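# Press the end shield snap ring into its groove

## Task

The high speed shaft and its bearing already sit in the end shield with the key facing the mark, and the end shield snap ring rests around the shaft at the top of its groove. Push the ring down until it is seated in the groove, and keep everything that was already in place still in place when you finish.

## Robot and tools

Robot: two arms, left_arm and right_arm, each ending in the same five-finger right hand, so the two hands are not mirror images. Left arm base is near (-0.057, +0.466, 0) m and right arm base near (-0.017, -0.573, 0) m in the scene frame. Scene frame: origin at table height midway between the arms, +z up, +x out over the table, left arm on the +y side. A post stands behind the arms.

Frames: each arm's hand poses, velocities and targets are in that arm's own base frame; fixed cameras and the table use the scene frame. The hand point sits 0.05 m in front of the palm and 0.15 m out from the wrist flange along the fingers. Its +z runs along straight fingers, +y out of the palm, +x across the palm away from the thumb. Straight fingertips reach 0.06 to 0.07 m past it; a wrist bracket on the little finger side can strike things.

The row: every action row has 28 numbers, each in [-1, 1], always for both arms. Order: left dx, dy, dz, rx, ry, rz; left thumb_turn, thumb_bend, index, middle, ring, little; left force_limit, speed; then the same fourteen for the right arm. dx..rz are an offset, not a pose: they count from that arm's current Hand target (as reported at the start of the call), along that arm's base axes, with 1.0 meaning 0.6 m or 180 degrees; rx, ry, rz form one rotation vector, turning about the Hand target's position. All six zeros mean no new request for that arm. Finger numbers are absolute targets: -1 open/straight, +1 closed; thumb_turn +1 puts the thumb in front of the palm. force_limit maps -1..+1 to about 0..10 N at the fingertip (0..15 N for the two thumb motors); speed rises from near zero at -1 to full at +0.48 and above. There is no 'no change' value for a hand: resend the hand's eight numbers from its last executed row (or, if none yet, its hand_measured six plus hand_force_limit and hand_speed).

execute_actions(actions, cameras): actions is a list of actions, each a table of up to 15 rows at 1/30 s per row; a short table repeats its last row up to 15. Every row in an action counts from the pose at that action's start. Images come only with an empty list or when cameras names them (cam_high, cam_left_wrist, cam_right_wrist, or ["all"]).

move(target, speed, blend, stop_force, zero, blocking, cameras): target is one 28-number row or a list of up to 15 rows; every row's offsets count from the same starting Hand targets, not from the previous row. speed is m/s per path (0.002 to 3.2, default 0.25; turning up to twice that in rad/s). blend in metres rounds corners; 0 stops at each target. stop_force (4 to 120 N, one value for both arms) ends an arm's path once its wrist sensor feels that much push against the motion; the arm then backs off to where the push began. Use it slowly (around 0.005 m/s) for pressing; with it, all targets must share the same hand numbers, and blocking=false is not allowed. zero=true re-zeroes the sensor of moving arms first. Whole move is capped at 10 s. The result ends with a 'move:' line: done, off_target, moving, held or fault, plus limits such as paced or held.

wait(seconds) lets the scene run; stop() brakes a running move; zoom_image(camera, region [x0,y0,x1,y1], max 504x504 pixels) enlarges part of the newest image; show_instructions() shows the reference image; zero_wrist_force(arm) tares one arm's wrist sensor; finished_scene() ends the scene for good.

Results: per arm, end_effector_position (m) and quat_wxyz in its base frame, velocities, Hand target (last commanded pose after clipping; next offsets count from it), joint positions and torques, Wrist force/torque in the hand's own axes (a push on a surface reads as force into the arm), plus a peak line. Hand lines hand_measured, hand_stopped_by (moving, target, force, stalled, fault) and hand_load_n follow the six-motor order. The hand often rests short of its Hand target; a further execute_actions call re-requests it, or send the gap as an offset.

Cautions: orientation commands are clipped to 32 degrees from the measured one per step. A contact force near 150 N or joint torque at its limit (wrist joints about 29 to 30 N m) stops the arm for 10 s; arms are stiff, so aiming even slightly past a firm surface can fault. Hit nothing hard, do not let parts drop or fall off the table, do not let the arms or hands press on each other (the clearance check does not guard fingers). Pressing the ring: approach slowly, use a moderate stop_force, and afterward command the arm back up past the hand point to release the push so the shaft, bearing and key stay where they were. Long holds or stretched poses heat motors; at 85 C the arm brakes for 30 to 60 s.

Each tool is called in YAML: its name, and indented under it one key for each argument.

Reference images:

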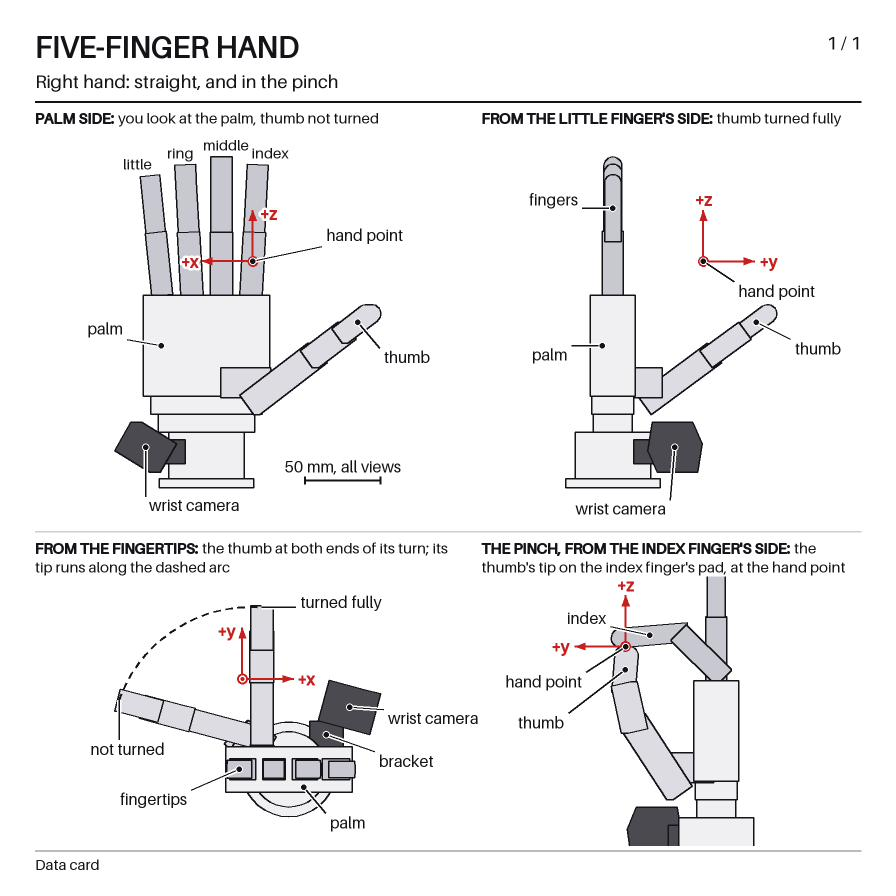

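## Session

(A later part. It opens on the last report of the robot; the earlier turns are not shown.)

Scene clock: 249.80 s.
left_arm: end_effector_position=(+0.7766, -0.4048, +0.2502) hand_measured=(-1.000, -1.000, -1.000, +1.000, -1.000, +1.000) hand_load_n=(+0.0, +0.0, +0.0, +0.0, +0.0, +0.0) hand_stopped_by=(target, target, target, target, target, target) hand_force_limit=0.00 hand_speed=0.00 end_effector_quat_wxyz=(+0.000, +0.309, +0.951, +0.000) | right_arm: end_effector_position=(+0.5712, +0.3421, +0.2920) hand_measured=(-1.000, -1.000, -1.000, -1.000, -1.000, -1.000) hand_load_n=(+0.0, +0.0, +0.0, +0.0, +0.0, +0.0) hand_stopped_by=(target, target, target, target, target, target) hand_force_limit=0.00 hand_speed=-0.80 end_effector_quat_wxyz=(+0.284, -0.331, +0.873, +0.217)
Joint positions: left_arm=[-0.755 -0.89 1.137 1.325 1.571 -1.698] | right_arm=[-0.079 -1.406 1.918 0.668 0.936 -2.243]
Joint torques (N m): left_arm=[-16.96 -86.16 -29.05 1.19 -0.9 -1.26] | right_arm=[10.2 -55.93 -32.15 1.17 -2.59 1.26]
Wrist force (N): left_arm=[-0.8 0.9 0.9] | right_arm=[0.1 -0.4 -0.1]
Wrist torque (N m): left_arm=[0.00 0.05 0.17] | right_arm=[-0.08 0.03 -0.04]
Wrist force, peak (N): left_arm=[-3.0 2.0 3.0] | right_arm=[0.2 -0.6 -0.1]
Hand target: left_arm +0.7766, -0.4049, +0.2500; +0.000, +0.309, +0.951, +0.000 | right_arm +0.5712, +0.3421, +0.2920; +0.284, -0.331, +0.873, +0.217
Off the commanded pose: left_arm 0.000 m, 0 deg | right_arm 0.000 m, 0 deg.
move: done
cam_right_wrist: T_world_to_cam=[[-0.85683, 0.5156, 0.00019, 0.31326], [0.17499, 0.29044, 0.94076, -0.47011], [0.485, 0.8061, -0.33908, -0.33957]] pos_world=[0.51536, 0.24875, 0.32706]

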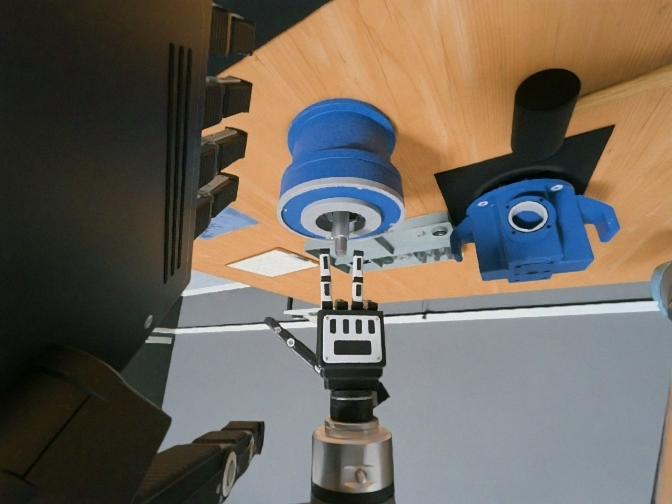

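move:
  target: [0,0,-0.0767,0,0,0,-1,-1,-1,1,-1,1,0,0,0,0,0,0,0,0,-1,-1,-1,-1,-1,-1,0,-0.8]
  speed: 0.06
  cameras: ["cam_right_wrist"]

zoom_image:
  camera: "cam_right_wrist"
  region: [300, 190, 380, 270]

Scene clock: 252.80 s.
left_arm: end_effector_position=(+0.7766, -0.4049, +0.2038) hand_measured=(-1.000, -1.000, -1.000, +1.000, -1.000, +1.000) hand_load_n=(+0.0, +0.0, +0.0, +0.0, +0.0, +0.0) hand_stopped_by=(target, target, target, target, target, target) hand_force_limit=0.00 hand_speed=0.00 end_effector_quat_wxyz=(+0.000, +0.309, +0.951, +0.000) end_effector_velocity=(-0.001, +0.000, +0.004) end_effector_angular_velocity=(+0.002, +0.002, +0.000) | right_arm: end_effector_position=(+0.5712, +0.3421, +0.2920) hand_measured=(-1.000, -1.000, -1.000, -1.000, -1.000, -1.000) hand_load_n=(+0.0, +0.0, +0.0, +0.0, +0.0, +0.0) hand_stopped_by=(target, target, target, target, target, target) hand_force_limit=0.00 hand_speed=-0.80 end_effector_quat_wxyz=(+0.284, -0.331, +0.873, +0.217)
Joint positions: left_arm=[-0.756 -0.867 1.182 1.256 1.571 -1.698] | right_arm=[-0.079 -1.406 1.918 0.668 0.936 -2.243]
Joint velocities: left_arm=[0 -0.002 -0.002 0.007 0 0] | right_arm=[within noise]
Joint torques (N m): left_arm=[-16.53 -97.48 -42.28 8.6 -0.14 -1.48] | right_arm=[9.49 -55.28 -32.38 1.42 -2.56 0.96]
Wrist force (N): left_arm=[-1.0 0.8 0.8] | right_arm=[-0.1 -0.3 0.0]
Wrist torque (N m): left_arm=[0.00 0.06 0.18] | right_arm=[-0.07 0.06 -0.05]
Wrist force, peak (N): left_arm=[-0.9 1.1 1.6] | right_arm=[0.3 -0.5 0.2]
Hand target: left_arm +0.7766, -0.4049, +0.2040; +0.000, +0.309, +0.951, +0.000 | right_arm +0.5712, +0.3421, +0.2920; +0.284, -0.331, +0.873, +0.217
Off the commanded pose: left_arm 0.000 m, 0 deg | right_arm 0.000 m, 0 deg.
move: done
cam_right_wrist: T_world_to_cam=[[-0.85683, 0.5156, 0.00019, 0.31326], [0.17499, 0.29044, 0.94076, -0.47011], [0.485, 0.8061, -0.33908, -0.33957]] pos_world=[0.51536, 0.24875, 0.32706]

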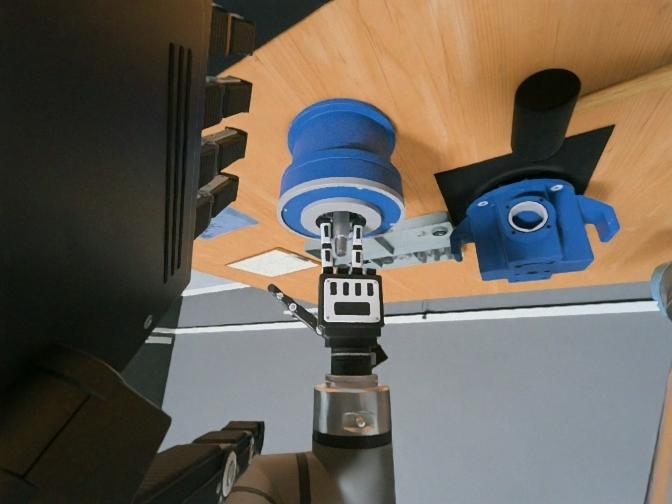

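Scaled by 6.300 from the camera's image (finer frame: 960x720).

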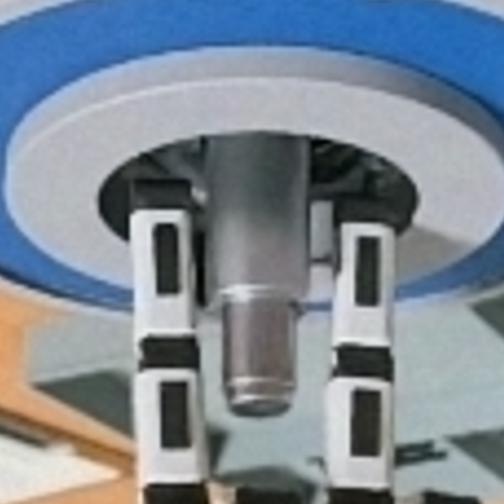

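move:
  target: [0,0,-0.02,0,0,0,-1,-1,-1,1,-1,1,0,0,0,0,0,0,0,0,-1,-1,-1,-1,-1,-1,0,-0.8]
  speed: 0.006
  stop_force: 8

move:
  target: [0.0047,-0.0034,0,0,0,0,-1,-1,-1,1,-1,1,0,0,0,0,0,0,0,0,-1,-1,-1,-1,-1,-1,0,-0.8]
  speed: 0.008
  cameras: ["cam_right_wrist"]

zoom_image:
  camera: "cam_right_wrist"
  region: [300, 190, 380, 270]

Scene clock: 255.40 s.
left_arm: end_effector_position=(+0.7766, -0.4049, +0.1995) hand_measured=(-1.000, -1.000, -1.000, +1.000, -1.000, +1.000) hand_load_n=(+0.0, +0.0, +0.0, +0.0, +0.0, +0.0) hand_stopped_by=(target, target, target, target, target, target) hand_force_limit=0.00 hand_speed=0.00 end_effector_quat_wxyz=(+0.000, +0.309, +0.951, +0.000) | right_arm: end_effector_position=(+0.5712, +0.3421, +0.2920) hand_measured=(-1.000, -1.000, -1.000, -1.000, -1.000, -1.000) hand_load_n=(+0.0, +0.0, +0.0, +0.0, +0.0, +0.0) hand_stopped_by=(target, target, target, target, target, target) hand_force_limit=0.00 hand_speed=-0.80 end_effector_quat_wxyz=(+0.284, -0.331, +0.873, +0.217)
Joint positions: left_arm=[-0.756 -0.865 1.186 1.25 1.571 -1.698] | right_arm=[-0.079 -1.406 1.918 0.668 0.936 -2.243]
Joint torques (N m): left_arm=[-15.66 -93.87 -37.53 7.05 -0.06 -0.82] | right_arm=[7.8 -55.62 -31.98 1.27 -2.52 1.26]
Wrist force (N): left_arm=[-1.6 0.2 -8.2] | right_arm=[0.1 -0.3 0.1]
Wrist torque (N m): left_arm=[0.51 0.47 0.12] | right_arm=[-0.08 0.04 -0.04]
Wrist force, peak (N): left_arm=[-2.2 0.3 -9.8] | right_arm=[-0.1 -0.7 -0.4]
Hand target: left_arm +0.7766, -0.4049, +0.1995; +0.000, +0.309, +0.951, +0.000 (not the last commanded pose) | right_arm +0.5712, +0.3421, +0.2920; +0.284, -0.331, +0.873, +0.217
Off the commanded pose: left_arm 0.008 m, 0 deg | right_arm 0.000 m, 0 deg.
move: contact (left_arm)

Scene clock: 256.07 s.
left_arm: end_effector_position=(+0.7794, -0.4070, +0.1995) hand_measured=(-1.000, -1.000, -1.000, +1.000, -1.000, +1.000) hand_load_n=(+0.0, -0.5, +0.0, +0.0, +0.0, +0.0) hand_stopped_by=(target, target, target, target, target, target) hand_force_limit=0.00 hand_speed=0.00 end_effector_quat_wxyz=(+0.000, +0.309, +0.951, +0.000) | right_arm: end_effector_position=(+0.5712, +0.3421, +0.2920) hand_measured=(-1.000, -1.000, -1.000, -1.000, -1.000, -1.000) hand_load_n=(+0.0, +0.0, +0.0, +0.0, +0.0, +0.0) hand_stopped_by=(target, target, target, target, target, target) hand_force_limit=0.00 hand_speed=-0.80 end_effector_quat_wxyz=(+0.284, -0.331, +0.873, +0.217)
Joint positions: left_arm=[-0.755 -0.859 1.175 1.255 1.571 -1.697] | right_arm=[-0.079 -1.406 1.918 0.668 0.936 -2.243]
Joint torques (N m): left_arm=[17.1 -94.39 -29.38 6.86 -0.26 0.82] | right_arm=[9.66 -55.8 -31.73 1.04 -2.7 1.21]
Wrist force (N): left_arm=[-1.1 1.0 0.6] | right_arm=[0.3 -0.3 0.1]
Wrist torque (N m): left_arm=[0.03 0.08 0.18] | right_arm=[-0.08 0.01 -0.02]
Wrist force, peak (N): left_arm=[-1.2 0.7 -8.9] | right_arm=[0.3 -0.4 -0.3]
Hand target: left_arm +0.7794, -0.4069, +0.1995; +0.000, +0.309, +0.951, +0.000 | right_arm +0.5712, +0.3421, +0.2920; +0.284, -0.331, +0.873, +0.217
Off the commanded pose: left_arm 0.000 m, 0 deg | right_arm 0.000 m, 0 deg.
move: done
cam_right_wrist: T_world_to_cam=[[-0.85683, 0.5156, 0.00019, 0.31326], [0.17499, 0.29044, 0.94076, -0.47011], [0.485, 0.8061, -0.33908, -0.33957]] pos_world=[0.51536, 0.24875, 0.32706]

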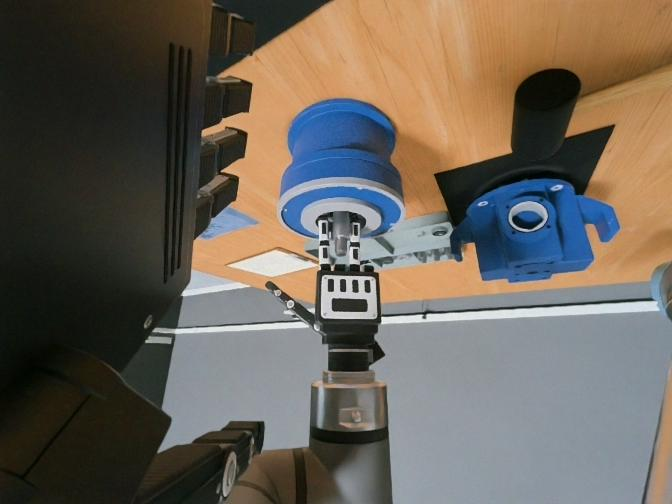

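Scaled by 6.300 from the camera's image (finer frame: 960x720).

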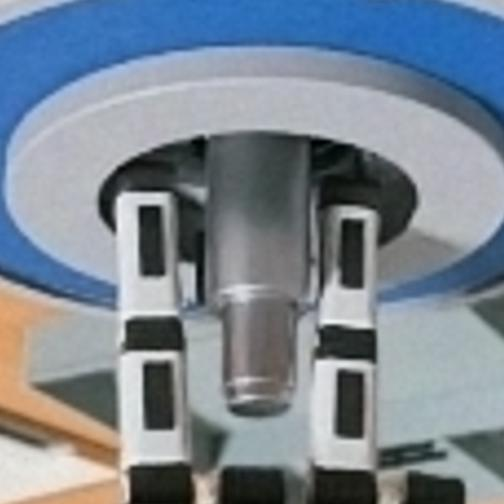

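move:
  target: [0,0,-0.02,0,0,0,-1,-1,-1,1,-1,1,0,0,0,0,0,0,0,0,-1,-1,-1,-1,-1,-1,0,-0.8]
  speed: 0.006
  stop_force: 8
  cameras: ["cam_right_wrist"]

zoom_image:
  camera: "cam_right_wrist"
  region: [300, 190, 380, 270]

Scene clock: 258.07 s.
left_arm: end_effector_position=(+0.7794, -0.4069, +0.1970) hand_measured=(-1.000, -1.000, -1.000, +1.000, -1.000, +1.000) hand_load_n=(+0.0, +0.0, +0.0, +0.0, +0.0, +0.0) hand_stopped_by=(target, target, target, target, target, target) hand_force_limit=0.00 hand_speed=0.00 end_effector_quat_wxyz=(+0.000, +0.309, +0.951, +0.000) | right_arm: end_effector_position=(+0.5712, +0.3421, +0.2920) hand_measured=(-1.000, -1.000, -1.000, -1.000, -1.000, -1.000) hand_load_n=(+0.0, +0.0, +0.0, +0.0, +0.0, +0.0) hand_stopped_by=(target, target, target, target, target, target) hand_force_limit=0.00 hand_speed=-0.80 end_effector_quat_wxyz=(+0.284, -0.331, +0.873, +0.217)
Joint positions: left_arm=[-0.755 -0.857 1.178 1.251 1.571 -1.697] | right_arm=[-0.079 -1.406 1.918 0.668 0.936 -2.243]
Joint torques (N m): left_arm=[18.18 -93.79 -37.28 6.62 -0.33 -0.38] | right_arm=[9.06 -56.33 -33.19 1.44 -2.66 1.39]
Wrist force (N): left_arm=[-0.7 0.2 -9.0] | right_arm=[0.2 -0.4 -0.2]
Wrist torque (N m): left_arm=[0.59 0.52 0.16] | right_arm=[-0.08 0.02 -0.03]
Wrist force, peak (N): left_arm=[-0.9 0.3 -10.6] | right_arm=[-0.2 -0.5 0.5]
Hand target: left_arm +0.7794, -0.4069, +0.1970; +0.000, +0.309, +0.951, +0.000 (not the last commanded pose) | right_arm +0.5712, +0.3421, +0.2920; +0.284, -0.331, +0.873, +0.217
Off the commanded pose: left_arm 0.009 m, 0 deg | right_arm 0.000 m, 0 deg.
move: contact (left_arm)
cam_right_wrist: T_world_to_cam=[[-0.85683, 0.5156, 0.00019, 0.31326], [0.17499, 0.29044, 0.94076, -0.47011], [0.485, 0.8061, -0.33908, -0.33957]] pos_world=[0.51536, 0.24875, 0.32706]

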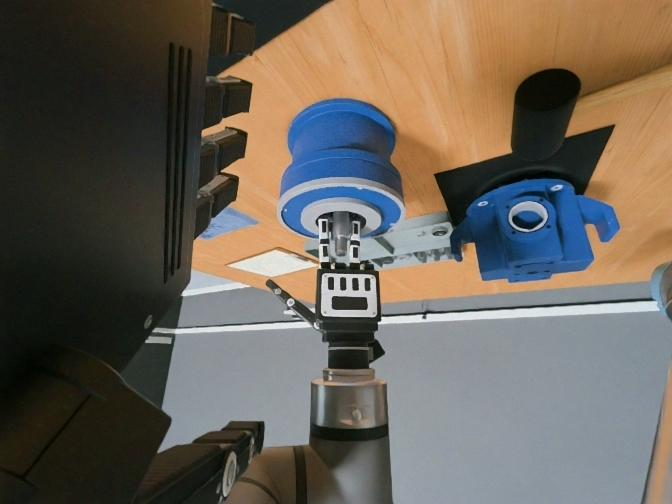

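Scaled by 6.300 from the camera's image (finer frame: 960x720).

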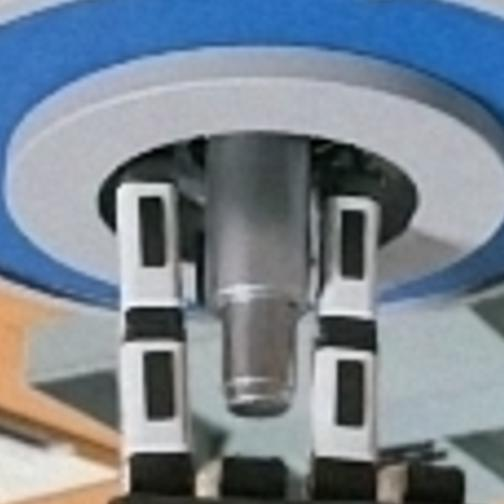

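move:
  target:
    - [0,0,0.006,0,0,0,-1,-1,-1,1,-1,1,0,0,0,0,0,0,0,0,-1,-1,-1,-1,-1,-1,0,-0.8]
    - [-0.0054,0.0039,0.006,0,0,0,-1,-1,-1,1,-1,1,0,0,0,0,0,0,0,0,-1,-1,-1,-1,-1,-1,0,-0.8]
  speed: 0.02
  blend: [0.001, 0]

move:
  target: [0,0,-0.02,0,0,0,-1,-1,-1,1,-1,1,0,0,0,0,0,0,0,0,-1,-1,-1,-1,-1,-1,0,-0.8]
  speed: 0.006
  stop_force: 8

move:
  target: [0.0054,-0.0039,0,0,0,0,-1,-1,-1,1,-1,1,0,0,0,0,0,0,0,0,-1,-1,-1,-1,-1,-1,0,-0.8]
  speed: 0.008

move:
  target: [0,0,-0.02,0,0,0,-1,-1,-1,1,-1,1,0,0,0,0,0,0,0,0,-1,-1,-1,-1,-1,-1,0,-0.8]
  speed: 0.006
  stop_force: 8
  cameras: ["cam_right_wrist"]

zoom_image:
  camera: "cam_right_wrist"
  region: [300, 190, 380, 270]

Scene clock: 260.10 s.
left_arm: end_effector_position=(+0.7762, -0.4045, +0.2006) hand_measured=(-1.000, -1.000, -1.000, +1.000, -1.000, +1.000) hand_load_n=(+0.0, +0.0, +0.0, +0.0, +0.0, +0.5) hand_stopped_by=(target, target, target, target, target, target) hand_force_limit=0.00 hand_speed=0.00 end_effector_quat_wxyz=(+0.000, +0.309, +0.951, +0.000) end_effector_velocity=(+0.002, -0.002, +0.000) end_effector_angular_velocity=(-0.002, -0.002, -0.001) | right_arm: end_effector_position=(+0.5712, +0.3421, +0.2920) hand_measured=(-1.000, -1.000, -1.000, -1.000, -1.000, -1.000) hand_load_n=(+0.0, +0.0, +0.0, +0.0, +0.0, +0.0) hand_stopped_by=(target, target, target, target, target, target) hand_force_limit=0.00 hand_speed=-0.80 end_effector_quat_wxyz=(+0.284, -0.331, +0.873, +0.217)
Joint positions: left_arm=[-0.756 -0.866 1.186 1.251 1.571 -1.698] | right_arm=[-0.079 -1.406 1.918 0.668 0.936 -2.243]
Joint velocities: left_arm=[-0.001 0.003 -0.006 0 0 0] | right_arm=[within noise]
Joint torques (N m): left_arm=[-17.49 -80.79 -42.06 7.56 -0.22 -0.8] | right_arm=[10.39 -56.1 -32.29 1.25 -2.45 1.12]
Wrist force (N): left_arm=[-4.3 0.6 0.9] | right_arm=[-0.1 -0.4 -0.1]
Wrist torque (N m): left_arm=[-0.05 -0.02 -0.01] | right_arm=[-0.09 0.06 -0.04]
Wrist force, peak (N): left_arm=[-0.9 0.4 -9.7] | right_arm=[-0.1 -0.6 0.0]
Hand target: left_arm +0.7762, -0.4046, +0.2006; +0.000, +0.309, +0.951, +0.000 | right_arm +0.5712, +0.3421, +0.2920; +0.284, -0.331, +0.873, +0.217
Off the commanded pose: left_arm 0.000 m, 0 deg | right_arm 0.000 m, 0 deg.
move: done

Scene clock: 261.73 s.
left_arm: end_effector_position=(+0.7762, -0.4046, +0.1974) hand_measured=(-1.000, -1.000, -1.000, +1.000, -1.000, +1.000) hand_load_n=(+0.0, +0.0, +0.0, +0.5, +0.0, +0.0) hand_stopped_by=(target, target, target, target, target, target) hand_force_limit=0.00 hand_speed=0.00 end_effector_quat_wxyz=(+0.000, +0.309, +0.951, +0.000) | right_arm: end_effector_position=(+0.5712, +0.3421, +0.2920) hand_measured=(-1.000, -1.000, -1.000, -1.000, -1.000, -1.000) hand_load_n=(+0.0, +0.0, +0.0, +0.0, +0.0, +0.5) hand_stopped_by=(target, target, target, target, target, target) hand_force_limit=0.00 hand_speed=-0.80 end_effector_quat_wxyz=(+0.284, -0.331, +0.873, +0.217)
Joint positions: left_arm=[-0.756 -0.864 1.189 1.247 1.571 -1.698] | right_arm=[-0.079 -1.406 1.918 0.668 0.936 -2.243]
Joint torques (N m): left_arm=[-14.66 -93.94 -35.34 8.74 -0.26 -0.08] | right_arm=[7.75 -54.37 -32.29 1.42 -2.39 1.03]
Wrist force (N): left_arm=[-5.3 0.3 -8.9] | right_arm=[-0.2 -0.4 0.2]
Wrist torque (N m): left_arm=[0.55 0.33 -0.08] | right_arm=[-0.10 0.07 -0.05]
Wrist force, peak (N): left_arm=[-6.1 0.1 -10.5] | right_arm=[0.3 -0.5 0.2]
Hand target: left_arm +0.7762, -0.4046, +0.1974; +0.000, +0.309, +0.951, +0.000 (not the last commanded pose) | right_arm +0.5712, +0.3421, +0.2920; +0.284, -0.331, +0.873, +0.217
Off the commanded pose: left_arm 0.009 m, 0 deg | right_arm 0.000 m, 0 deg.
move: contact (left_arm)

Scene clock: 262.47 s.
left_arm: end_effector_position=(+0.7795, -0.4070, +0.1974) hand_measured=(-1.000, -1.000, -1.000, +1.000, -1.000, +1.000) hand_load_n=(+0.0, +0.0, +0.0, +0.0, +0.0, +0.0) hand_stopped_by=(target, target, target, target, target, target) hand_force_limit=0.00 hand_speed=0.00 end_effector_quat_wxyz=(+0.000, +0.309, +0.951, +0.000) | right_arm: end_effector_position=(+0.5712, +0.3421, +0.2920) hand_measured=(-1.000, -1.000, -1.000, -1.000, -1.000, -1.000) hand_load_n=(+0.0, +0.0, +0.0, +0.0, +0.0, +0.0) hand_stopped_by=(target, target, target, target, target, target) hand_force_limit=0.00 hand_speed=-0.80 end_effector_quat_wxyz=(+0.284, -0.331, +0.873, +0.217)
Joint positions: left_arm=[-0.755 -0.858 1.177 1.252 1.571 -1.697] | right_arm=[-0.079 -1.406 1.918 0.668 0.936 -2.243]
Joint torques (N m): left_arm=[18.47 -93.77 -29.6 7.37 -0.36 0.9] | right_arm=[8.68 -56.9 -32.66 1.23 -2.5 1.26]
Wrist force (N): left_arm=[-1.0 0.8 0.8] | right_arm=[0.2 -0.3 -0.3]
Wrist torque (N m): left_arm=[0.00 0.06 0.18] | right_arm=[-0.06 0.03 -0.03]
Wrist force, peak (N): left_arm=[-5.6 0.6 -8.6] | right_arm=[0.2 -0.5 0.3]
Hand target: left_arm +0.7794, -0.4069, +0.1974; +0.000, +0.309, +0.951, +0.000 | right_arm +0.5712, +0.3421, +0.2920; +0.284, -0.331, +0.873, +0.217
Off the commanded pose: left_arm 0.000 m, 0 deg | right_arm 0.000 m, 0 deg.
move: done

Scene clock: 263.70 s.
left_arm: end_effector_position=(+0.7794, -0.4069, +0.1966) hand_measured=(-1.000, -1.000, -1.000, +1.000, -1.000, +1.000) hand_load_n=(+0.0, +0.0, +0.0, +0.0, +0.0, +0.0) hand_stopped_by=(target, target, target, target, target, target) hand_force_limit=0.00 hand_speed=0.00 end_effector_quat_wxyz=(+0.000, +0.309, +0.951, +0.000) | right_arm: end_effector_position=(+0.5712, +0.3421, +0.2920) hand_measured=(-1.000, -1.000, -1.000, -1.000, -1.000, -1.000) hand_load_n=(+0.0, +0.0, -0.5, +0.0, +0.0, +0.0) hand_stopped_by=(target, target, target, target, target, target) hand_force_limit=0.00 hand_speed=-0.80 end_effector_quat_wxyz=(+0.284, -0.331, +0.873, +0.217)
Joint positions: left_arm=[-0.755 -0.857 1.178 1.25 1.571 -1.697] | right_arm=[-0.079 -1.406 1.918 0.668 0.936 -2.243]
Joint torques (N m): left_arm=[17.45 -94.11 -37.43 7.31 -0.31 0.55] | right_arm=[10.39 -55.81 -32.87 1.5 -2.48 1.1]
Wrist force (N): left_arm=[-1.5 0.3 -8.1] | right_arm=[0.0 -0.2 -0.1]
Wrist torque (N m): left_arm=[0.52 0.31 0.14] | right_arm=[-0.05 0.06 -0.04]
Wrist force, peak (N): left_arm=[-1.7 0.4 -11.0] | right_arm=[0.0 -0.6 0.1]
Hand target: left_arm +0.7794, -0.4069, +0.1966; +0.000, +0.309, +0.951, +0.000 (not the last commanded pose) | right_arm +0.5712, +0.3421, +0.2920; +0.284, -0.331, +0.873, +0.217
Off the commanded pose: left_arm 0.011 m, 0 deg | right_arm 0.000 m, 0 deg.
move: contact (left_arm)
cam_right_wrist: T_world_to_cam=[[-0.85683, 0.5156, 0.00019, 0.31326], [0.17499, 0.29044, 0.94076, -0.47011], [0.485, 0.8061, -0.33908, -0.33957]] pos_world=[0.51536, 0.24875, 0.32706]

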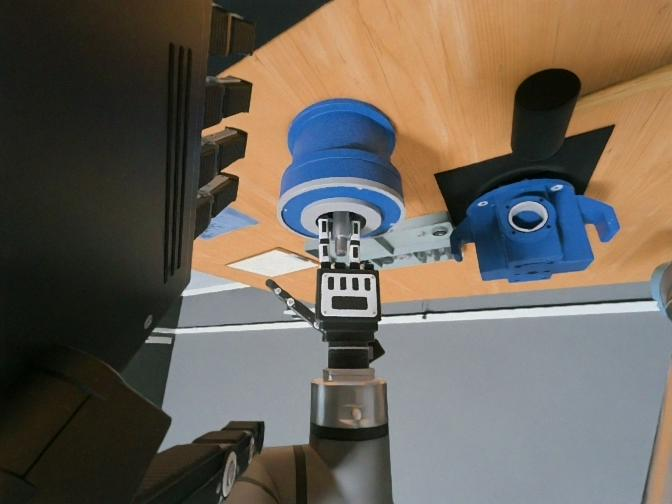

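Scaled by 6.300 from the camera's image (finer frame: 960x720).

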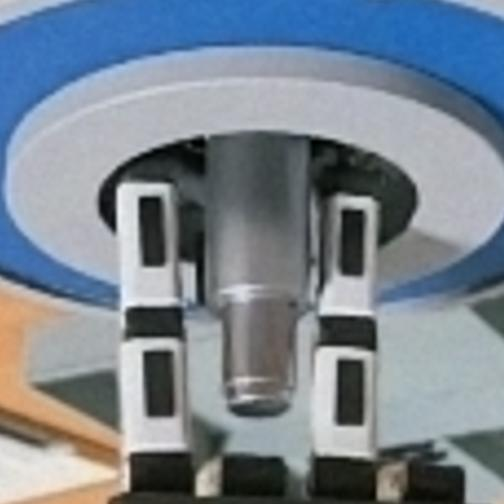

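move:
  target:
    - [0,0,0.004,0,0,0,-1,-1,-1,1,-1,1,0,0,0,0,0,0,0,0,-1,-1,-1,-1,-1,-1,0,-0.8]
    - [-0.0035,0.0025,0.004,0,0,0,-1,-1,-1,1,-1,1,0,0,0,0,0,0,0,0,-1,-1,-1,-1,-1,-1,0,-0.8]
  speed: 0.02
  blend: [0.001, 0]

move:
  target: [0,0,-0.02,0,0,0,-1,-1,-1,1,-1,1,0,0,0,0,0,0,0,0,-1,-1,-1,-1,-1,-1,0,-0.8]
  speed: 0.006
  stop_force: 12

move:
  target: [0.0047,-0.0034,-0.0005,0,0,0,-1,-1,-1,1,-1,1,0,0,0,0,0,0,0,0,-1,-1,-1,-1,-1,-1,0,-0.8]
  speed: 0.008

move:
  target: [0,0,-0.02,0,0,0,-1,-1,-1,1,-1,1,0,0,0,0,0,0,0,0,-1,-1,-1,-1,-1,-1,0,-0.8]
  speed: 0.006
  stop_force: 12

Scene clock: 265.13 s.
left_arm: end_effector_position=(+0.7773, -0.4053, +0.1990) hand_measured=(-1.000, -1.000, -1.000, +1.000, -1.000, +1.000) hand_load_n=(+0.0, +0.0, +0.0, +0.0, +0.5, +0.0) hand_stopped_by=(target, target, target, target, target, target) hand_force_limit=0.00 hand_speed=0.00 end_effector_quat_wxyz=(+0.000, +0.309, +0.951, +0.000) | right_arm: end_effector_position=(+0.5712, +0.3421, +0.2920) hand_measured=(-1.000, -1.000, -1.000, -1.000, -1.000, -1.000) hand_load_n=(+0.0, +0.0, +0.0, +0.0, +0.0, +0.0) hand_stopped_by=(target, target, target, target, target, target) hand_force_limit=0.00 hand_speed=-0.80 end_effector_quat_wxyz=(+0.284, -0.331, +0.873, +0.217)
Joint positions: left_arm=[-0.755 -0.863 1.184 1.25 1.571 -1.698] | right_arm=[-0.079 -1.406 1.918 0.668 0.936 -2.243]
Joint torques (N m): left_arm=[-16.89 -79.24 -41.06 4.36 -0.24 -1.31] | right_arm=[7.42 -56.77 -32.96 1.47 -2.46 0.91]
Wrist force (N): left_arm=[-0.9 1.0 0.8] | right_arm=[0.2 -0.3 0.3]
Wrist torque (N m): left_arm=[0.02 0.06 0.19] | right_arm=[-0.09 0.01 -0.03]
Wrist force, peak (N): left_arm=[-1.1 1.0 -9.4] | right_arm=[0.0 -0.5 -0.5]
Hand target: left_arm +0.7773, -0.4054, +0.1990; +0.000, +0.309, +0.951, +0.000 | right_arm +0.5712, +0.3421, +0.2920; +0.284, -0.331, +0.873, +0.217
Off the commanded pose: left_arm 0.000 m, 0 deg | right_arm 0.000 m, 0 deg.
move: done

Scene clock: 266.57 s.
left_arm: end_effector_position=(+0.7773, -0.4054, +0.1970) hand_measured=(-1.000, -1.000, -1.000, +1.000, -1.000, +1.000) hand_load_n=(+0.0, +0.0, +0.0, +0.0, +0.0, +0.0) hand_stopped_by=(target, target, target, target, target, target) hand_force_limit=0.00 hand_speed=0.00 end_effector_quat_wxyz=(+0.000, +0.309, +0.951, +0.000) | right_arm: end_effector_position=(+0.5712, +0.3421, +0.2920) hand_measured=(-1.000, -1.000, -1.000, -1.000, -1.000, -1.000) hand_load_n=(+0.0, +0.0, +0.0, +0.0, +0.0, +0.0) hand_stopped_by=(target, target, target, target, target, target) hand_force_limit=0.00 hand_speed=-0.80 end_effector_quat_wxyz=(+0.284, -0.331, +0.873, +0.217)
Joint positions: left_arm=[-0.755 -0.862 1.185 1.248 1.571 -1.698] | right_arm=[-0.079 -1.406 1.918 0.668 0.936 -2.243]
Joint torques (N m): left_arm=[-13.75 -91.66 -36.63 6.37 -0.23 -1.07] | right_arm=[9.01 -56.09 -32.45 1.57 -2.81 1.17]
Wrist force (N): left_arm=[-1.4 0.1 -12.9] | right_arm=[0.0 0.0 0.0]
Wrist torque (N m): left_arm=[0.80 0.69 0.12] | right_arm=[-0.03 0.04 -0.03]
Wrist force, peak (N): left_arm=[-1.6 -0.1 -13.9] | right_arm=[-0.1 -0.6 -0.3]
Hand target: left_arm +0.7773, -0.4054, +0.1970; +0.000, +0.309, +0.951, +0.000 (not the last commanded pose) | right_arm +0.5712, +0.3421, +0.2920; +0.284, -0.331, +0.873, +0.217
Off the commanded pose: left_arm 0.010 m, 0 deg | right_arm 0.000 m, 0 deg.
move: contact (left_arm)

Scene clock: 267.23 s.
left_arm: end_effector_position=(+0.7802, -0.4076, +0.1967) hand_measured=(-1.000, -1.000, -1.000, +1.000, -1.000, +1.000) hand_load_n=(+0.0, +0.0, +0.0, +0.0, +0.0, +0.0) hand_stopped_by=(target, target, target, target, target, target) hand_force_limit=0.00 hand_speed=0.00 end_effector_quat_wxyz=(+0.000, +0.309, +0.951, +0.000) | right_arm: end_effector_position=(+0.5712, +0.3421, +0.2920) hand_measured=(-1.000, -1.000, -1.000, -1.000, -1.000, -1.000) hand_load_n=(+0.0, +0.0, +0.0, +0.0, +0.0, +0.0) hand_stopped_by=(target, target, target, target, target, target) hand_force_limit=0.00 hand_speed=-0.80 end_effector_quat_wxyz=(+0.284, -0.331, +0.873, +0.217)
Joint positions: left_arm=[-0.755 -0.856 1.175 1.252 1.571 -1.697] | right_arm=[-0.079 -1.406 1.918 0.668 0.936 -2.243]
Joint torques (N m): left_arm=[18.69 -88.77 -27.95 4.36 -0.25 0.95] | right_arm=[7.87 -55.08 -32.71 1.37 -2.25 0.66]
Wrist force (N): left_arm=[2.1 0.6 -6.8] | right_arm=[0.4 -0.2 0.2]
Wrist torque (N m): left_arm=[0.48 0.56 0.34] | right_arm=[-0.07 -0.01 -0.02]
Wrist force, peak (N): left_arm=[-1.1 0.1 -12.7] | right_arm=[0.2 -0.6 0.0]
Hand target: left_arm +0.7801, -0.4075, +0.1967; +0.000, +0.309, +0.951, +0.000 | right_arm +0.5712, +0.3421, +0.2920; +0.284, -0.331, +0.873, +0.217
Off the commanded pose: left_arm 0.000 m, 0 deg | right_arm 0.000 m, 0 deg.
move: done

Scene clock: 268.33 s.
left_arm: end_effector_position=(+0.7801, -0.4075, +0.1960) hand_measured=(-1.000, -1.000, -1.000, +1.000, -1.000, +1.000) hand_load_n=(+0.0, +0.0, +0.0, +0.0, +0.0, +0.0) hand_stopped_by=(target, target, target, target, target, target) hand_force_limit=0.00 hand_speed=0.00 end_effector_quat_wxyz=(+0.000, +0.309, +0.951, +0.000) | right_arm: end_effector_position=(+0.5712, +0.3421, +0.2920) hand_measured=(-1.000, -1.000, -1.000, -1.000, -1.000, -1.000) hand_load_n=(+0.5, +0.0, +0.0, +0.0, +0.0, +0.0) hand_stopped_by=(target, target, target, target, target, target) hand_force_limit=0.00 hand_speed=-0.80 end_effector_quat_wxyz=(+0.284, -0.331, +0.873, +0.217)
Joint positions: left_arm=[-0.755 -0.855 1.176 1.251 1.571 -1.697] | right_arm=[-0.079 -1.406 1.918 0.668 0.936 -2.243]
Joint torques (N m): left_arm=[17.05 -81.45 -33.8 4.26 -0.12 0.58] | right_arm=[8.52 -55.62 -33.56 1.34 -2.66 1.18]
Wrist force (N): left_arm=[1.2 0.2 -21.4] | right_arm=[0.1 -0.2 -0.3]
Wrist torque (N m): left_arm=[1.36 0.79 0.28] | right_arm=[-0.05 0.03 -0.03]
Wrist force, peak (N): left_arm=[0.3 -0.1 -23.5] | right_arm=[0.1 -0.6 0.0]
Hand target: left_arm +0.7801, -0.4075, +0.1960; +0.000, +0.309, +0.951, +0.000 (not the last commanded pose) | right_arm +0.5712, +0.3421, +0.2920; +0.284, -0.331, +0.873, +0.217
Off the commanded pose: left_arm 0.011 m, 0 deg | right_arm 0.000 m, 0 deg.
move: contact (left_arm)

move:
  target:
    - [-0.0047,0.0034,0.01,0,0,0,-1,-1,-1,1,-1,1,0,0,0,0,0,0,0,0,-1,-1,-1,-1,-1,-1,0,-0.8]
    - [-0.0047,0.0034,0.1733,0,0,0,-1,-1,-1,1,-1,1,0,0,0,0,0,0,0,0,-1,-1,-1,-1,-1,-1,0,-0.8]
  speed: [0.02, 0.12]
  blend: [0.002, 0]

Scene clock: 270.53 s.
left_arm: end_effector_position=(+0.7773, -0.4054, +0.2999) hand_measured=(-1.000, -1.000, -1.000, +1.000, -1.000, +1.000) hand_load_n=(+0.0, +0.0, +0.0, +0.0, +0.0, +0.0) hand_stopped_by=(target, target, target, target, target, target) hand_force_limit=0.00 hand_speed=0.00 end_effector_quat_wxyz=(+0.000, +0.309, +0.951, +0.000) | right_arm: end_effector_position=(+0.5712, +0.3421, +0.2920) hand_measured=(-1.000, -1.000, -1.000, -1.000, -1.000, -1.000) hand_load_n=(+0.0, -0.5, +0.0, +0.0, +0.0, +0.0) hand_stopped_by=(target, target, target, target, target, target) hand_force_limit=0.00 hand_speed=-0.80 end_effector_quat_wxyz=(+0.284, -0.331, +0.873, +0.217)
Joint positions: left_arm=[-0.755 -0.907 1.076 1.402 1.571 -1.698] | right_arm=[-0.079 -1.406 1.918 0.668 0.936 -2.243]
Joint torques (N m): left_arm=[-14.97 -83.61 -38.84 3.2 0.78 0.07] | right_arm=[8.72 -56.29 -33.27 1.24 -2.38 1.02]
Wrist force (N): left_arm=[-1.0 0.6 0.9] | right_arm=[0.2 -0.4 -0.1]
Wrist torque (N m): left_arm=[-0.05 0.08 0.12] | right_arm=[-0.09 0.02 -0.03]
Wrist force, peak (N): left_arm=[0.9 0.3 -21.6] | right_arm=[0.1 -0.5 0.1]
Hand target: left_arm +0.7773, -0.4055, +0.2999; +0.000, +0.309, +0.951, +0.000 | right_arm +0.5712, +0.3421, +0.2920; +0.284, -0.331, +0.873, +0.217
Off the commanded pose: left_arm 0.000 m, 0 deg | right_arm 0.000 m, 0 deg.
move: done

move:
  target:
    - [-0.0835,-0.0562,0,0.1883,0.0766,-0.5610,-1,-1,-1,-1,-1,-1,0,0,0,0,0,0,0,0,-1,-1,-1,-1,-1,-1,0,-0.8]
    - [-0.0835,-0.0562,-0.1095,0.1883,0.0766,-0.5610,-1,-1,-1,-1,-1,-1,0,0,0,0,0,0,0,0,-1,-1,-1,-1,-1,-1,0,-0.8]
  speed: [0.5, 0.12]
  cameras: ["cam_left_wrist"]

zoom_image:
  camera: "cam_left_wrist"
  region: [270, 195, 390, 315]

Scene clock: 274.33 s.
left_arm: end_effector_position=(+0.7272, -0.4392, +0.2343) hand_measured=(-1.000, -1.000, -1.000, -1.000, -1.000, -1.000) hand_load_n=(+0.0, +0.0, +0.0, +0.0, +0.0, +0.0) hand_stopped_by=(target, target, target, target, target, target) hand_force_limit=0.00 hand_speed=0.00 end_effector_quat_wxyz=(-0.177, +0.904, +0.329, +0.210) | right_arm: end_effector_position=(+0.5712, +0.3421, +0.2920) hand_measured=(-1.000, -1.000, -1.000, -1.000, -1.000, -1.000) hand_load_n=(+0.0, +0.0, +0.0, +0.0, +0.0, +0.0) hand_stopped_by=(target, target, target, target, target, target) hand_force_limit=0.00 hand_speed=-0.80 end_effector_quat_wxyz=(+0.284, -0.331, +0.873, +0.217)
Joint positions: left_arm=[-0.883 -0.91 1.273 1.424 1.054 -0.068] | right_arm=[-0.079 -1.406 1.918 0.668 0.936 -2.243]
Joint torques (N m): left_arm=[18.13 -86.23 -33.96 6.73 -1.7 1.14] | right_arm=[9.15 -56.31 -33.49 1.6 -2.64 1.21]
Wrist force (N): left_arm=[-1.8 1.5 0.4] | right_arm=[0.1 -0.2 -0.1]
Wrist torque (N m): left_arm=[0.11 0.16 -0.05] | right_arm=[-0.06 0.04 -0.04]
Wrist force, peak (N): left_arm=[-2.8 1.7 1.4] | right_arm=[0.2 -0.6 -0.1]
Hand target: left_arm +0.7272, -0.4392, +0.2342; -0.177, +0.904, +0.329, +0.210 | right_arm +0.5712, +0.3421, +0.2920; +0.284, -0.331, +0.873, +0.217
Off the commanded pose: left_arm 0.000 m, 0 deg | right_arm 0.000 m, 0 deg.
move: done
cam_left_wrist: T_world_to_cam=[[0.79807, -0.60257, -0.00021, -0.84748], [-0.60257, -0.79807, 0.00073, 0.0848], [-0.0006, -0.00045, -1, 0.35037]] pos_world=[0.72766, -0.44283, 0.35014]

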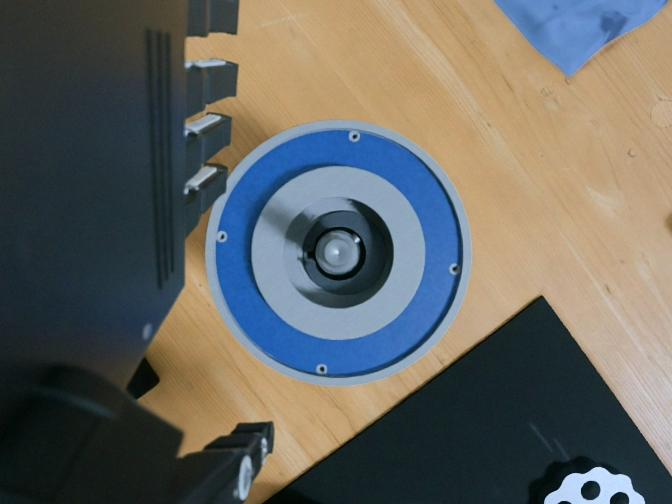

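Scaled by 4.200 from the camera's image (finer frame: 960x720).

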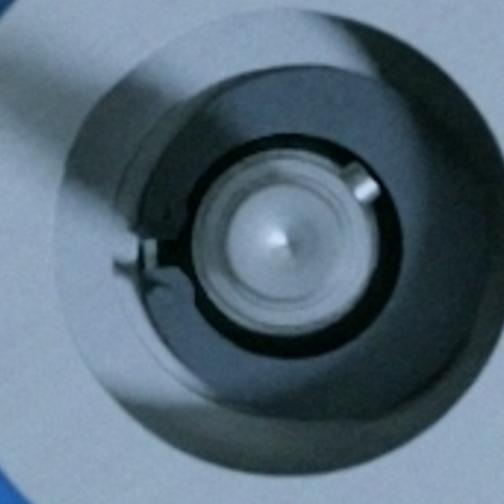

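zoom_image:
  camera: "cam_left_wrist"
  region: [268, 183, 408, 323]

zoom_image:
  camera: "cam_left_wrist"
  region: [300, 210, 384, 294]

Scaled by 3.600 from the camera's image (finer frame: 960x720).

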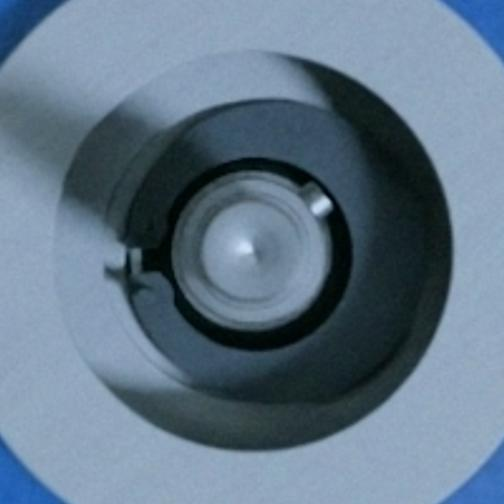

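Scaled by 6.000 from the camera's image (finer frame: 960x720).

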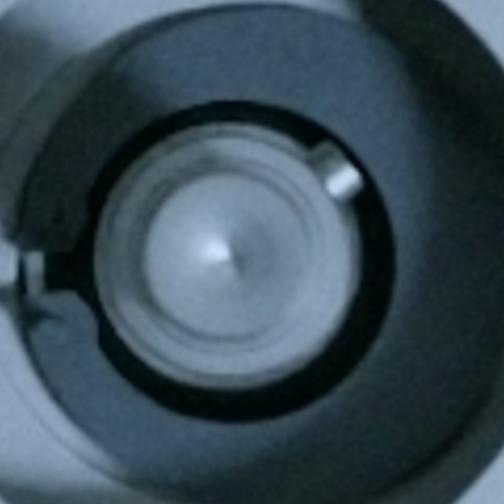

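zoom_image:
  camera: "cam_left_wrist"
  region: [282, 225, 332, 275]

zoom_image:
  camera: "cam_left_wrist"
  region: [348, 215, 398, 265]

Scaled by 10.080 from the camera's image (finer frame: 960x720).

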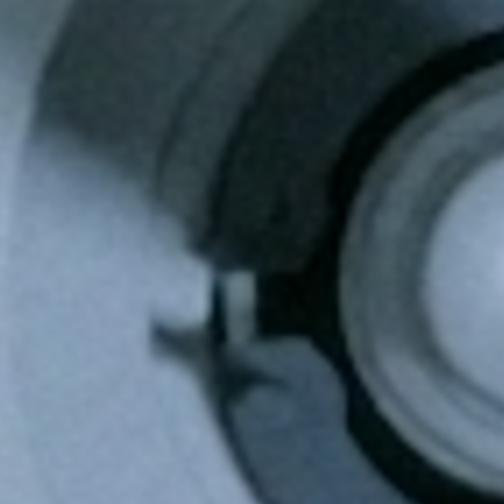

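Scaled by 10.080 from the camera's image (finer frame: 960x720).

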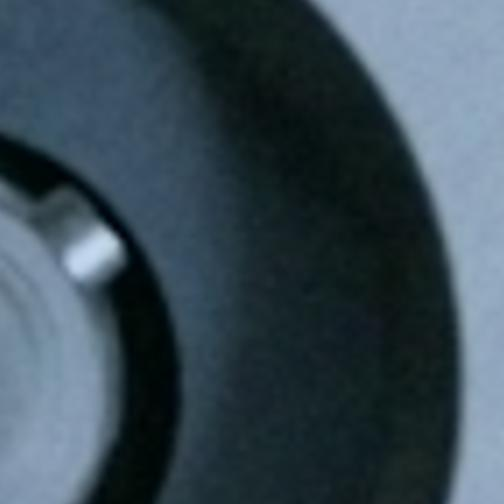

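move:
  target:
    - [0,0,0.1095,0,0,0,-1,-1,-1,1,-1,1,0,0,0,0,0,0,0,0,-1,-1,-1,-1,-1,-1,0,-0.8]
    - [0.0873,0.0535,0.1095,-0.1883,-0.0766,0.5610,-1,-1,-1,1,-1,1,0,0,0,0,0,0,0,0,-1,-1,-1,-1,-1,-1,0,-0.8]
    - [0.0873,0.0535,-0.0512,-0.1883,-0.0766,0.5610,-1,-1,-1,1,-1,1,0,0,0,0,0,0,0,0,-1,-1,-1,-1,-1,-1,0,-0.8]
  speed: [0.2, 0.5, 0.08]
  blend: [0.01, 0, 0]

move:
  target: [0,0,-0.02,0,0,0,-1,-1,-1,1,-1,1,0,0,0,0,0,0,0,0,-1,-1,-1,-1,-1,-1,0,-0.8]
  speed: 0.006
  stop_force: 6
  cameras: ["cam_right_wrist"]

zoom_image:
  camera: "cam_right_wrist"
  region: [300, 190, 380, 270]

Scene clock: 286.30 s.
left_arm: end_effector_position=(+0.7796, -0.4071, +0.2034) hand_measured=(-1.000, -1.000, -1.000, +1.000, -1.000, +1.000) hand_load_n=(+0.0, +0.0, +0.0, +0.0, +0.0, +0.0) hand_stopped_by=(target, target, target, target, target, target) hand_force_limit=0.00 hand_speed=0.00 end_effector_quat_wxyz=(+0.000, +0.309, +0.951, +0.000) | right_arm: end_effector_position=(+0.5712, +0.3421, +0.2920) hand_measured=(-1.000, -1.000, -1.000, -1.000, -1.000, -1.000) hand_load_n=(+0.0, +0.0, +0.0, +0.0, +0.0, +0.0) hand_stopped_by=(target, target, target, target, target, target) hand_force_limit=0.00 hand_speed=-0.80 end_effector_quat_wxyz=(+0.284, -0.331, +0.873, +0.217)
Joint positions: left_arm=[-0.755 -0.861 1.171 1.26 1.571 -1.697] | right_arm=[-0.079 -1.406 1.918 0.668 0.936 -2.243]
Joint torques (N m): left_arm=[-16.52 -101.17 -39.96 8.48 0.56 1.07] | right_arm=[11.11 -54.99 -33.55 1.69 -2.31 1.1]
Wrist force (N): left_arm=[-0.9 0.5 0.6] | right_arm=[-0.1 -0.1 0.1]
Wrist torque (N m): left_arm=[-0.03 0.05 0.18] | right_arm=[-0.06 0.07 -0.04]
Wrist force, peak (N): left_arm=[-3.1 1.8 2.6] | right_arm=[0.2 -0.6 -0.3]
Hand target: left_arm +0.7796, -0.4071, +0.2035; +0.000, +0.309, +0.951, +0.000 | right_arm +0.5712, +0.3421, +0.2920; +0.284, -0.331, +0.873, +0.217
Off the commanded pose: left_arm 0.000 m, 0 deg | right_arm 0.000 m, 0 deg.
move: done

Scene clock: 288.53 s.
left_arm: end_effector_position=(+0.7796, -0.4071, +0.1968) hand_measured=(-1.000, -1.000, -1.000, +1.000, -1.000, +1.000) hand_load_n=(+0.0, +0.0, +0.0, +0.0, +0.0, +0.0) hand_stopped_by=(target, target, target, target, target, target) hand_force_limit=0.00 hand_speed=0.00 end_effector_quat_wxyz=(+0.000, +0.309, +0.951, +0.000) | right_arm: end_effector_position=(+0.5712, +0.3421, +0.2920) hand_measured=(-1.000, -1.000, -1.000, -1.000, -1.000, -1.000) hand_load_n=(+0.0, +0.0, +0.0, +0.0, +0.0, +0.0) hand_stopped_by=(target, target, target, target, target, target) hand_force_limit=0.00 hand_speed=-0.80 end_effector_quat_wxyz=(+0.284, -0.331, +0.873, +0.217)
Joint positions: left_arm=[-0.755 -0.857 1.177 1.251 1.571 -1.697] | right_arm=[-0.079 -1.406 1.918 0.668 0.936 -2.243]
Joint torques (N m): left_arm=[-15.76 -96.36 -38.61 7.1 -0.82 1.19] | right_arm=[8.96 -56.81 -33.47 1.39 -2.77 1.13]
Wrist force (N): left_arm=[-0.4 1.0 -6.5] | right_arm=[0.1 -0.1 0.0]
Wrist torque (N m): left_arm=[0.53 0.39 0.21] | right_arm=[-0.04 0.03 -0.02]
Wrist force, peak (N): left_arm=[-0.6 0.6 -7.5] | right_arm=[0.2 -0.7 0.1]
Hand target: left_arm +0.7796, -0.4071, +0.1968; +0.000, +0.309, +0.951, +0.000 (not the last commanded pose) | right_arm +0.5712, +0.3421, +0.2920; +0.284, -0.331, +0.873, +0.217
Off the commanded pose: left_arm 0.005 m, 0 deg | right_arm 0.000 m, 0 deg.
move: contact (left_arm)
cam_right_wrist: T_world_to_cam=[[-0.85683, 0.5156, 0.00019, 0.31326], [0.17499, 0.29044, 0.94076, -0.47011], [0.485, 0.8061, -0.33908, -0.33957]] pos_world=[0.51536, 0.24875, 0.32706]

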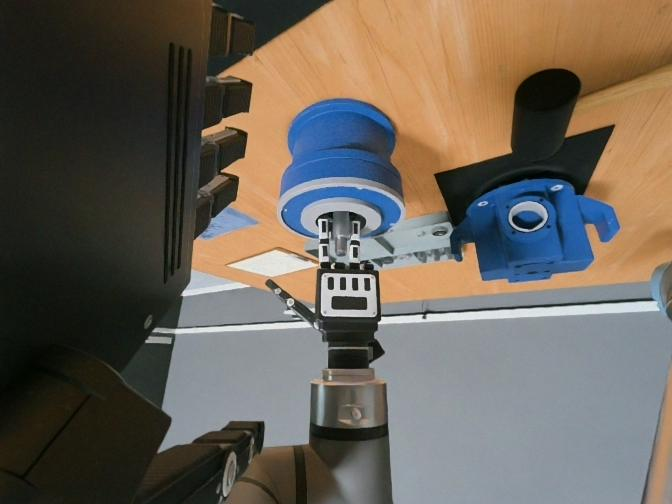

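Scaled by 6.300 from the camera's image (finer frame: 960x720).

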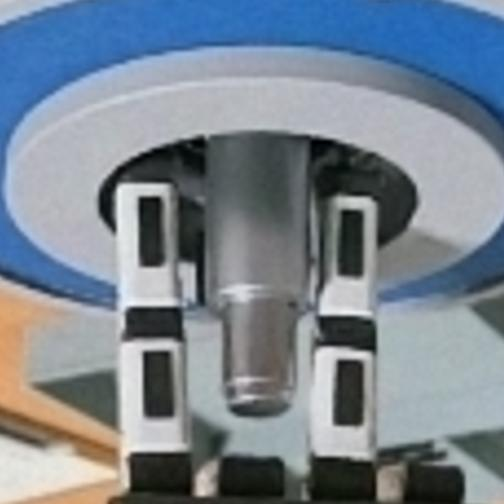

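move:
  target:
    - [0,0,0.01,0,0,0,-1,-1,-1,1,-1,1,0,0,0,0,0,0,0,0,-1,-1,-1,-1,-1,-1,0,-0.8]
    - [0,0,0.172,0,0,0,-1,-1,-1,1,-1,1,0,0,0,0,0,0,0,0,-1,-1,-1,-1,-1,-1,0,-0.8]
    - [-0.0873,-0.0535,0.172,0.1883,0.0766,-0.5610,-1,-1,-1,-1,-1,-1,0,0,0,0,0,0,0,0,-1,-1,-1,-1,-1,-1,0,-0.8]
    - [-0.0873,-0.0535,0.0623,0.1883,0.0766,-0.5610,-1,-1,-1,-1,-1,-1,0,0,0,0,0,0,0,0,-1,-1,-1,-1,-1,-1,0,-0.8]
  speed: [0.03, 0.12, 0.5, 0.12]
  blend: [0.002, 0, 0, 0]
  cameras: ["cam_left_wrist"]

zoom_image:
  camera: "cam_left_wrist"
  region: [358, 225, 398, 265]

zoom_image:
  camera: "cam_left_wrist"
  region: [290, 205, 394, 309]

Scene clock: 296.83 s.
left_arm: end_effector_position=(+0.7272, -0.4392, +0.2342) hand_measured=(-1.000, -1.000, -1.000, -1.000, -1.000, -1.000) hand_load_n=(+0.0, +0.0, +0.0, +0.0, +0.0, +0.0) hand_stopped_by=(target, target, target, target, target, target) hand_force_limit=0.00 hand_speed=0.00 end_effector_quat_wxyz=(-0.177, +0.904, +0.329, +0.210) | right_arm: end_effector_position=(+0.5712, +0.3421, +0.2920) hand_measured=(-1.000, -1.000, -1.000, -1.000, -1.000, -1.000) hand_load_n=(-0.5, +0.0, +0.0, +0.0, +0.0, +0.0) hand_stopped_by=(target, target, target, target, target, target) hand_force_limit=0.00 hand_speed=-0.80 end_effector_quat_wxyz=(+0.284, -0.331, +0.873, +0.217)
Joint positions: left_arm=[-0.883 -0.91 1.273 1.424 1.054 -0.068] | right_arm=[-0.079 -1.406 1.918 0.668 0.936 -2.243]
Joint torques (N m): left_arm=[14.11 -87.46 -33.69 6.58 0.27 1.2] | right_arm=[8.83 -56.2 -34.15 1.95 -2.38 1.04]
Wrist force (N): left_arm=[-1.8 1.5 0.7] | right_arm=[0.2 -0.2 0.4]
Wrist torque (N m): left_arm=[0.09 0.15 -0.04] | right_arm=[-0.08 0.01 -0.03]
Wrist force, peak (N): left_arm=[-0.2 0.7 -7.1] | right_arm=[0.5 -0.4 0.0]
Hand target: left_arm +0.7272, -0.4392, +0.2342; -0.177, +0.904, +0.329, +0.210 | right_arm +0.5712, +0.3421, +0.2920; +0.284, -0.331, +0.873, +0.217
Off the commanded pose: left_arm 0.000 m, 0 deg | right_arm 0.000 m, 0 deg.
move: done
cam_left_wrist: T_world_to_cam=[[0.79807, -0.60257, -0.00021, -0.84748], [-0.60257, -0.79807, 0.00073, 0.0848], [-0.0006, -0.00045, -1, 0.35027]] pos_world=[0.72766, -0.44283, 0.35004]

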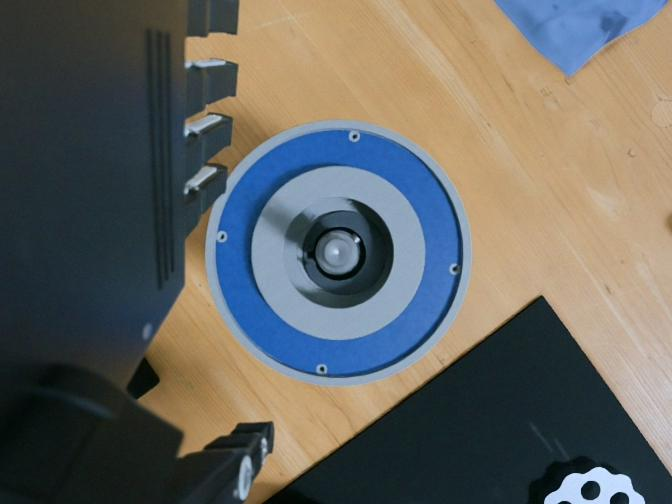

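Scaled by 12.600 from the camera's image (finer frame: 960x720).

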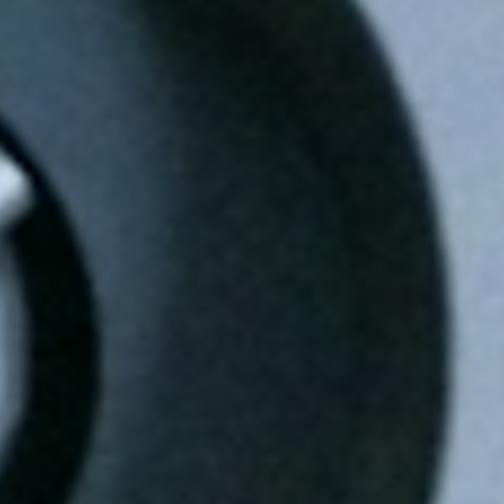

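Scaled by 4.846 from the camera's image (finer frame: 960x720).

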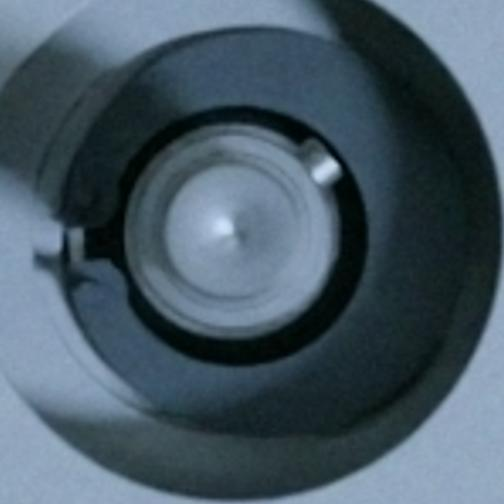

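wait:
  seconds: 0
  cameras: ["cam_right_wrist", "cam_high"]

zoom_image:
  camera: "cam_right_wrist"
  region: [308, 186, 372, 250]

Scene clock: 301.50 s.
left_arm: end_effector_position=(+0.7272, -0.4392, +0.2342) hand_measured=(-1.000, -1.000, -1.000, -1.000, -1.000, -1.000) hand_load_n=(+0.0, +0.0, +0.0, +0.0, +0.0, +0.0) hand_stopped_by=(target, target, target, target, target, target) hand_force_limit=0.00 hand_speed=0.00 end_effector_quat_wxyz=(-0.177, +0.904, +0.329, +0.210) | right_arm: end_effector_position=(+0.5712, +0.3421, +0.2920) hand_measured=(-1.000, -1.000, -1.000, -1.000, -1.000, -1.000) hand_load_n=(+0.0, +0.0, +0.0, +0.0, +0.0, +0.0) hand_stopped_by=(target, target, target, target, target, target) hand_force_limit=0.00 hand_speed=-0.80 end_effector_quat_wxyz=(+0.284, -0.331, +0.873, +0.217)
Joint positions: left_arm=[-0.883 -0.91 1.274 1.424 1.054 -0.068] | right_arm=[-0.079 -1.406 1.918 0.668 0.936 -2.243]
Joint torques (N m): left_arm=[6.37 -96.46 -27.76 1.43 0.03 1.11] | right_arm=[6.39 -54.69 -33.78 2.03 -2.58 1.09]
Wrist force (N): left_arm=[-1.9 1.5 0.4] | right_arm=[0.1 -0.3 -0.1]
Wrist torque (N m): left_arm=[0.12 0.18 -0.05] | right_arm=[-0.07 0.04 -0.04]
Wrist force, peak (N): left_arm=[-2.2 1.5 0.7] | right_arm=[0.4 -0.5 0.1]
Hand target: left_arm +0.7272, -0.4392, +0.2342; -0.177, +0.904, +0.329, +0.210 | right_arm +0.5712, +0.3421, +0.2920; +0.284, -0.331, +0.873, +0.217
Off the commanded pose: left_arm 0.000 m, 0 deg | right_arm 0.000 m, 0 deg.
cam_right_wrist: T_world_to_cam=[[-0.85683, 0.5156, 0.00019, 0.31326], [0.17499, 0.29044, 0.94076, -0.47011], [0.485, 0.8061, -0.33908, -0.33957]] pos_world=[0.51536, 0.24875, 0.32706]
Images, in order (width x height): cam_high 672x504, cam_right_wrist 672x504.

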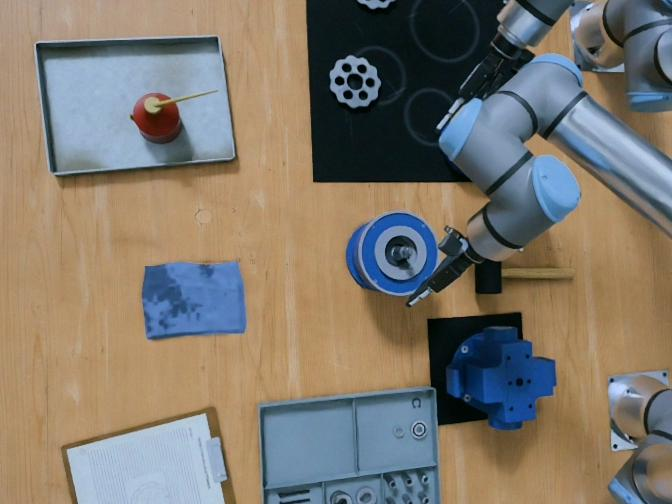

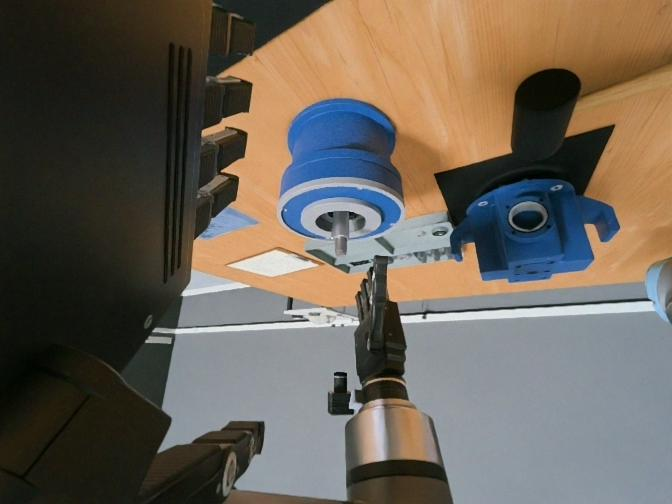

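Scaled by 7.875 from the camera's image (finer frame: 960x720).

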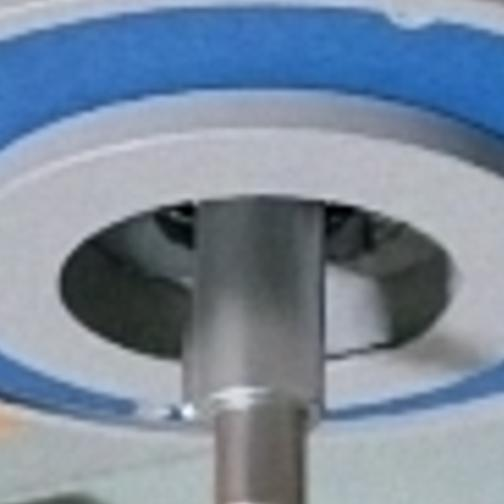

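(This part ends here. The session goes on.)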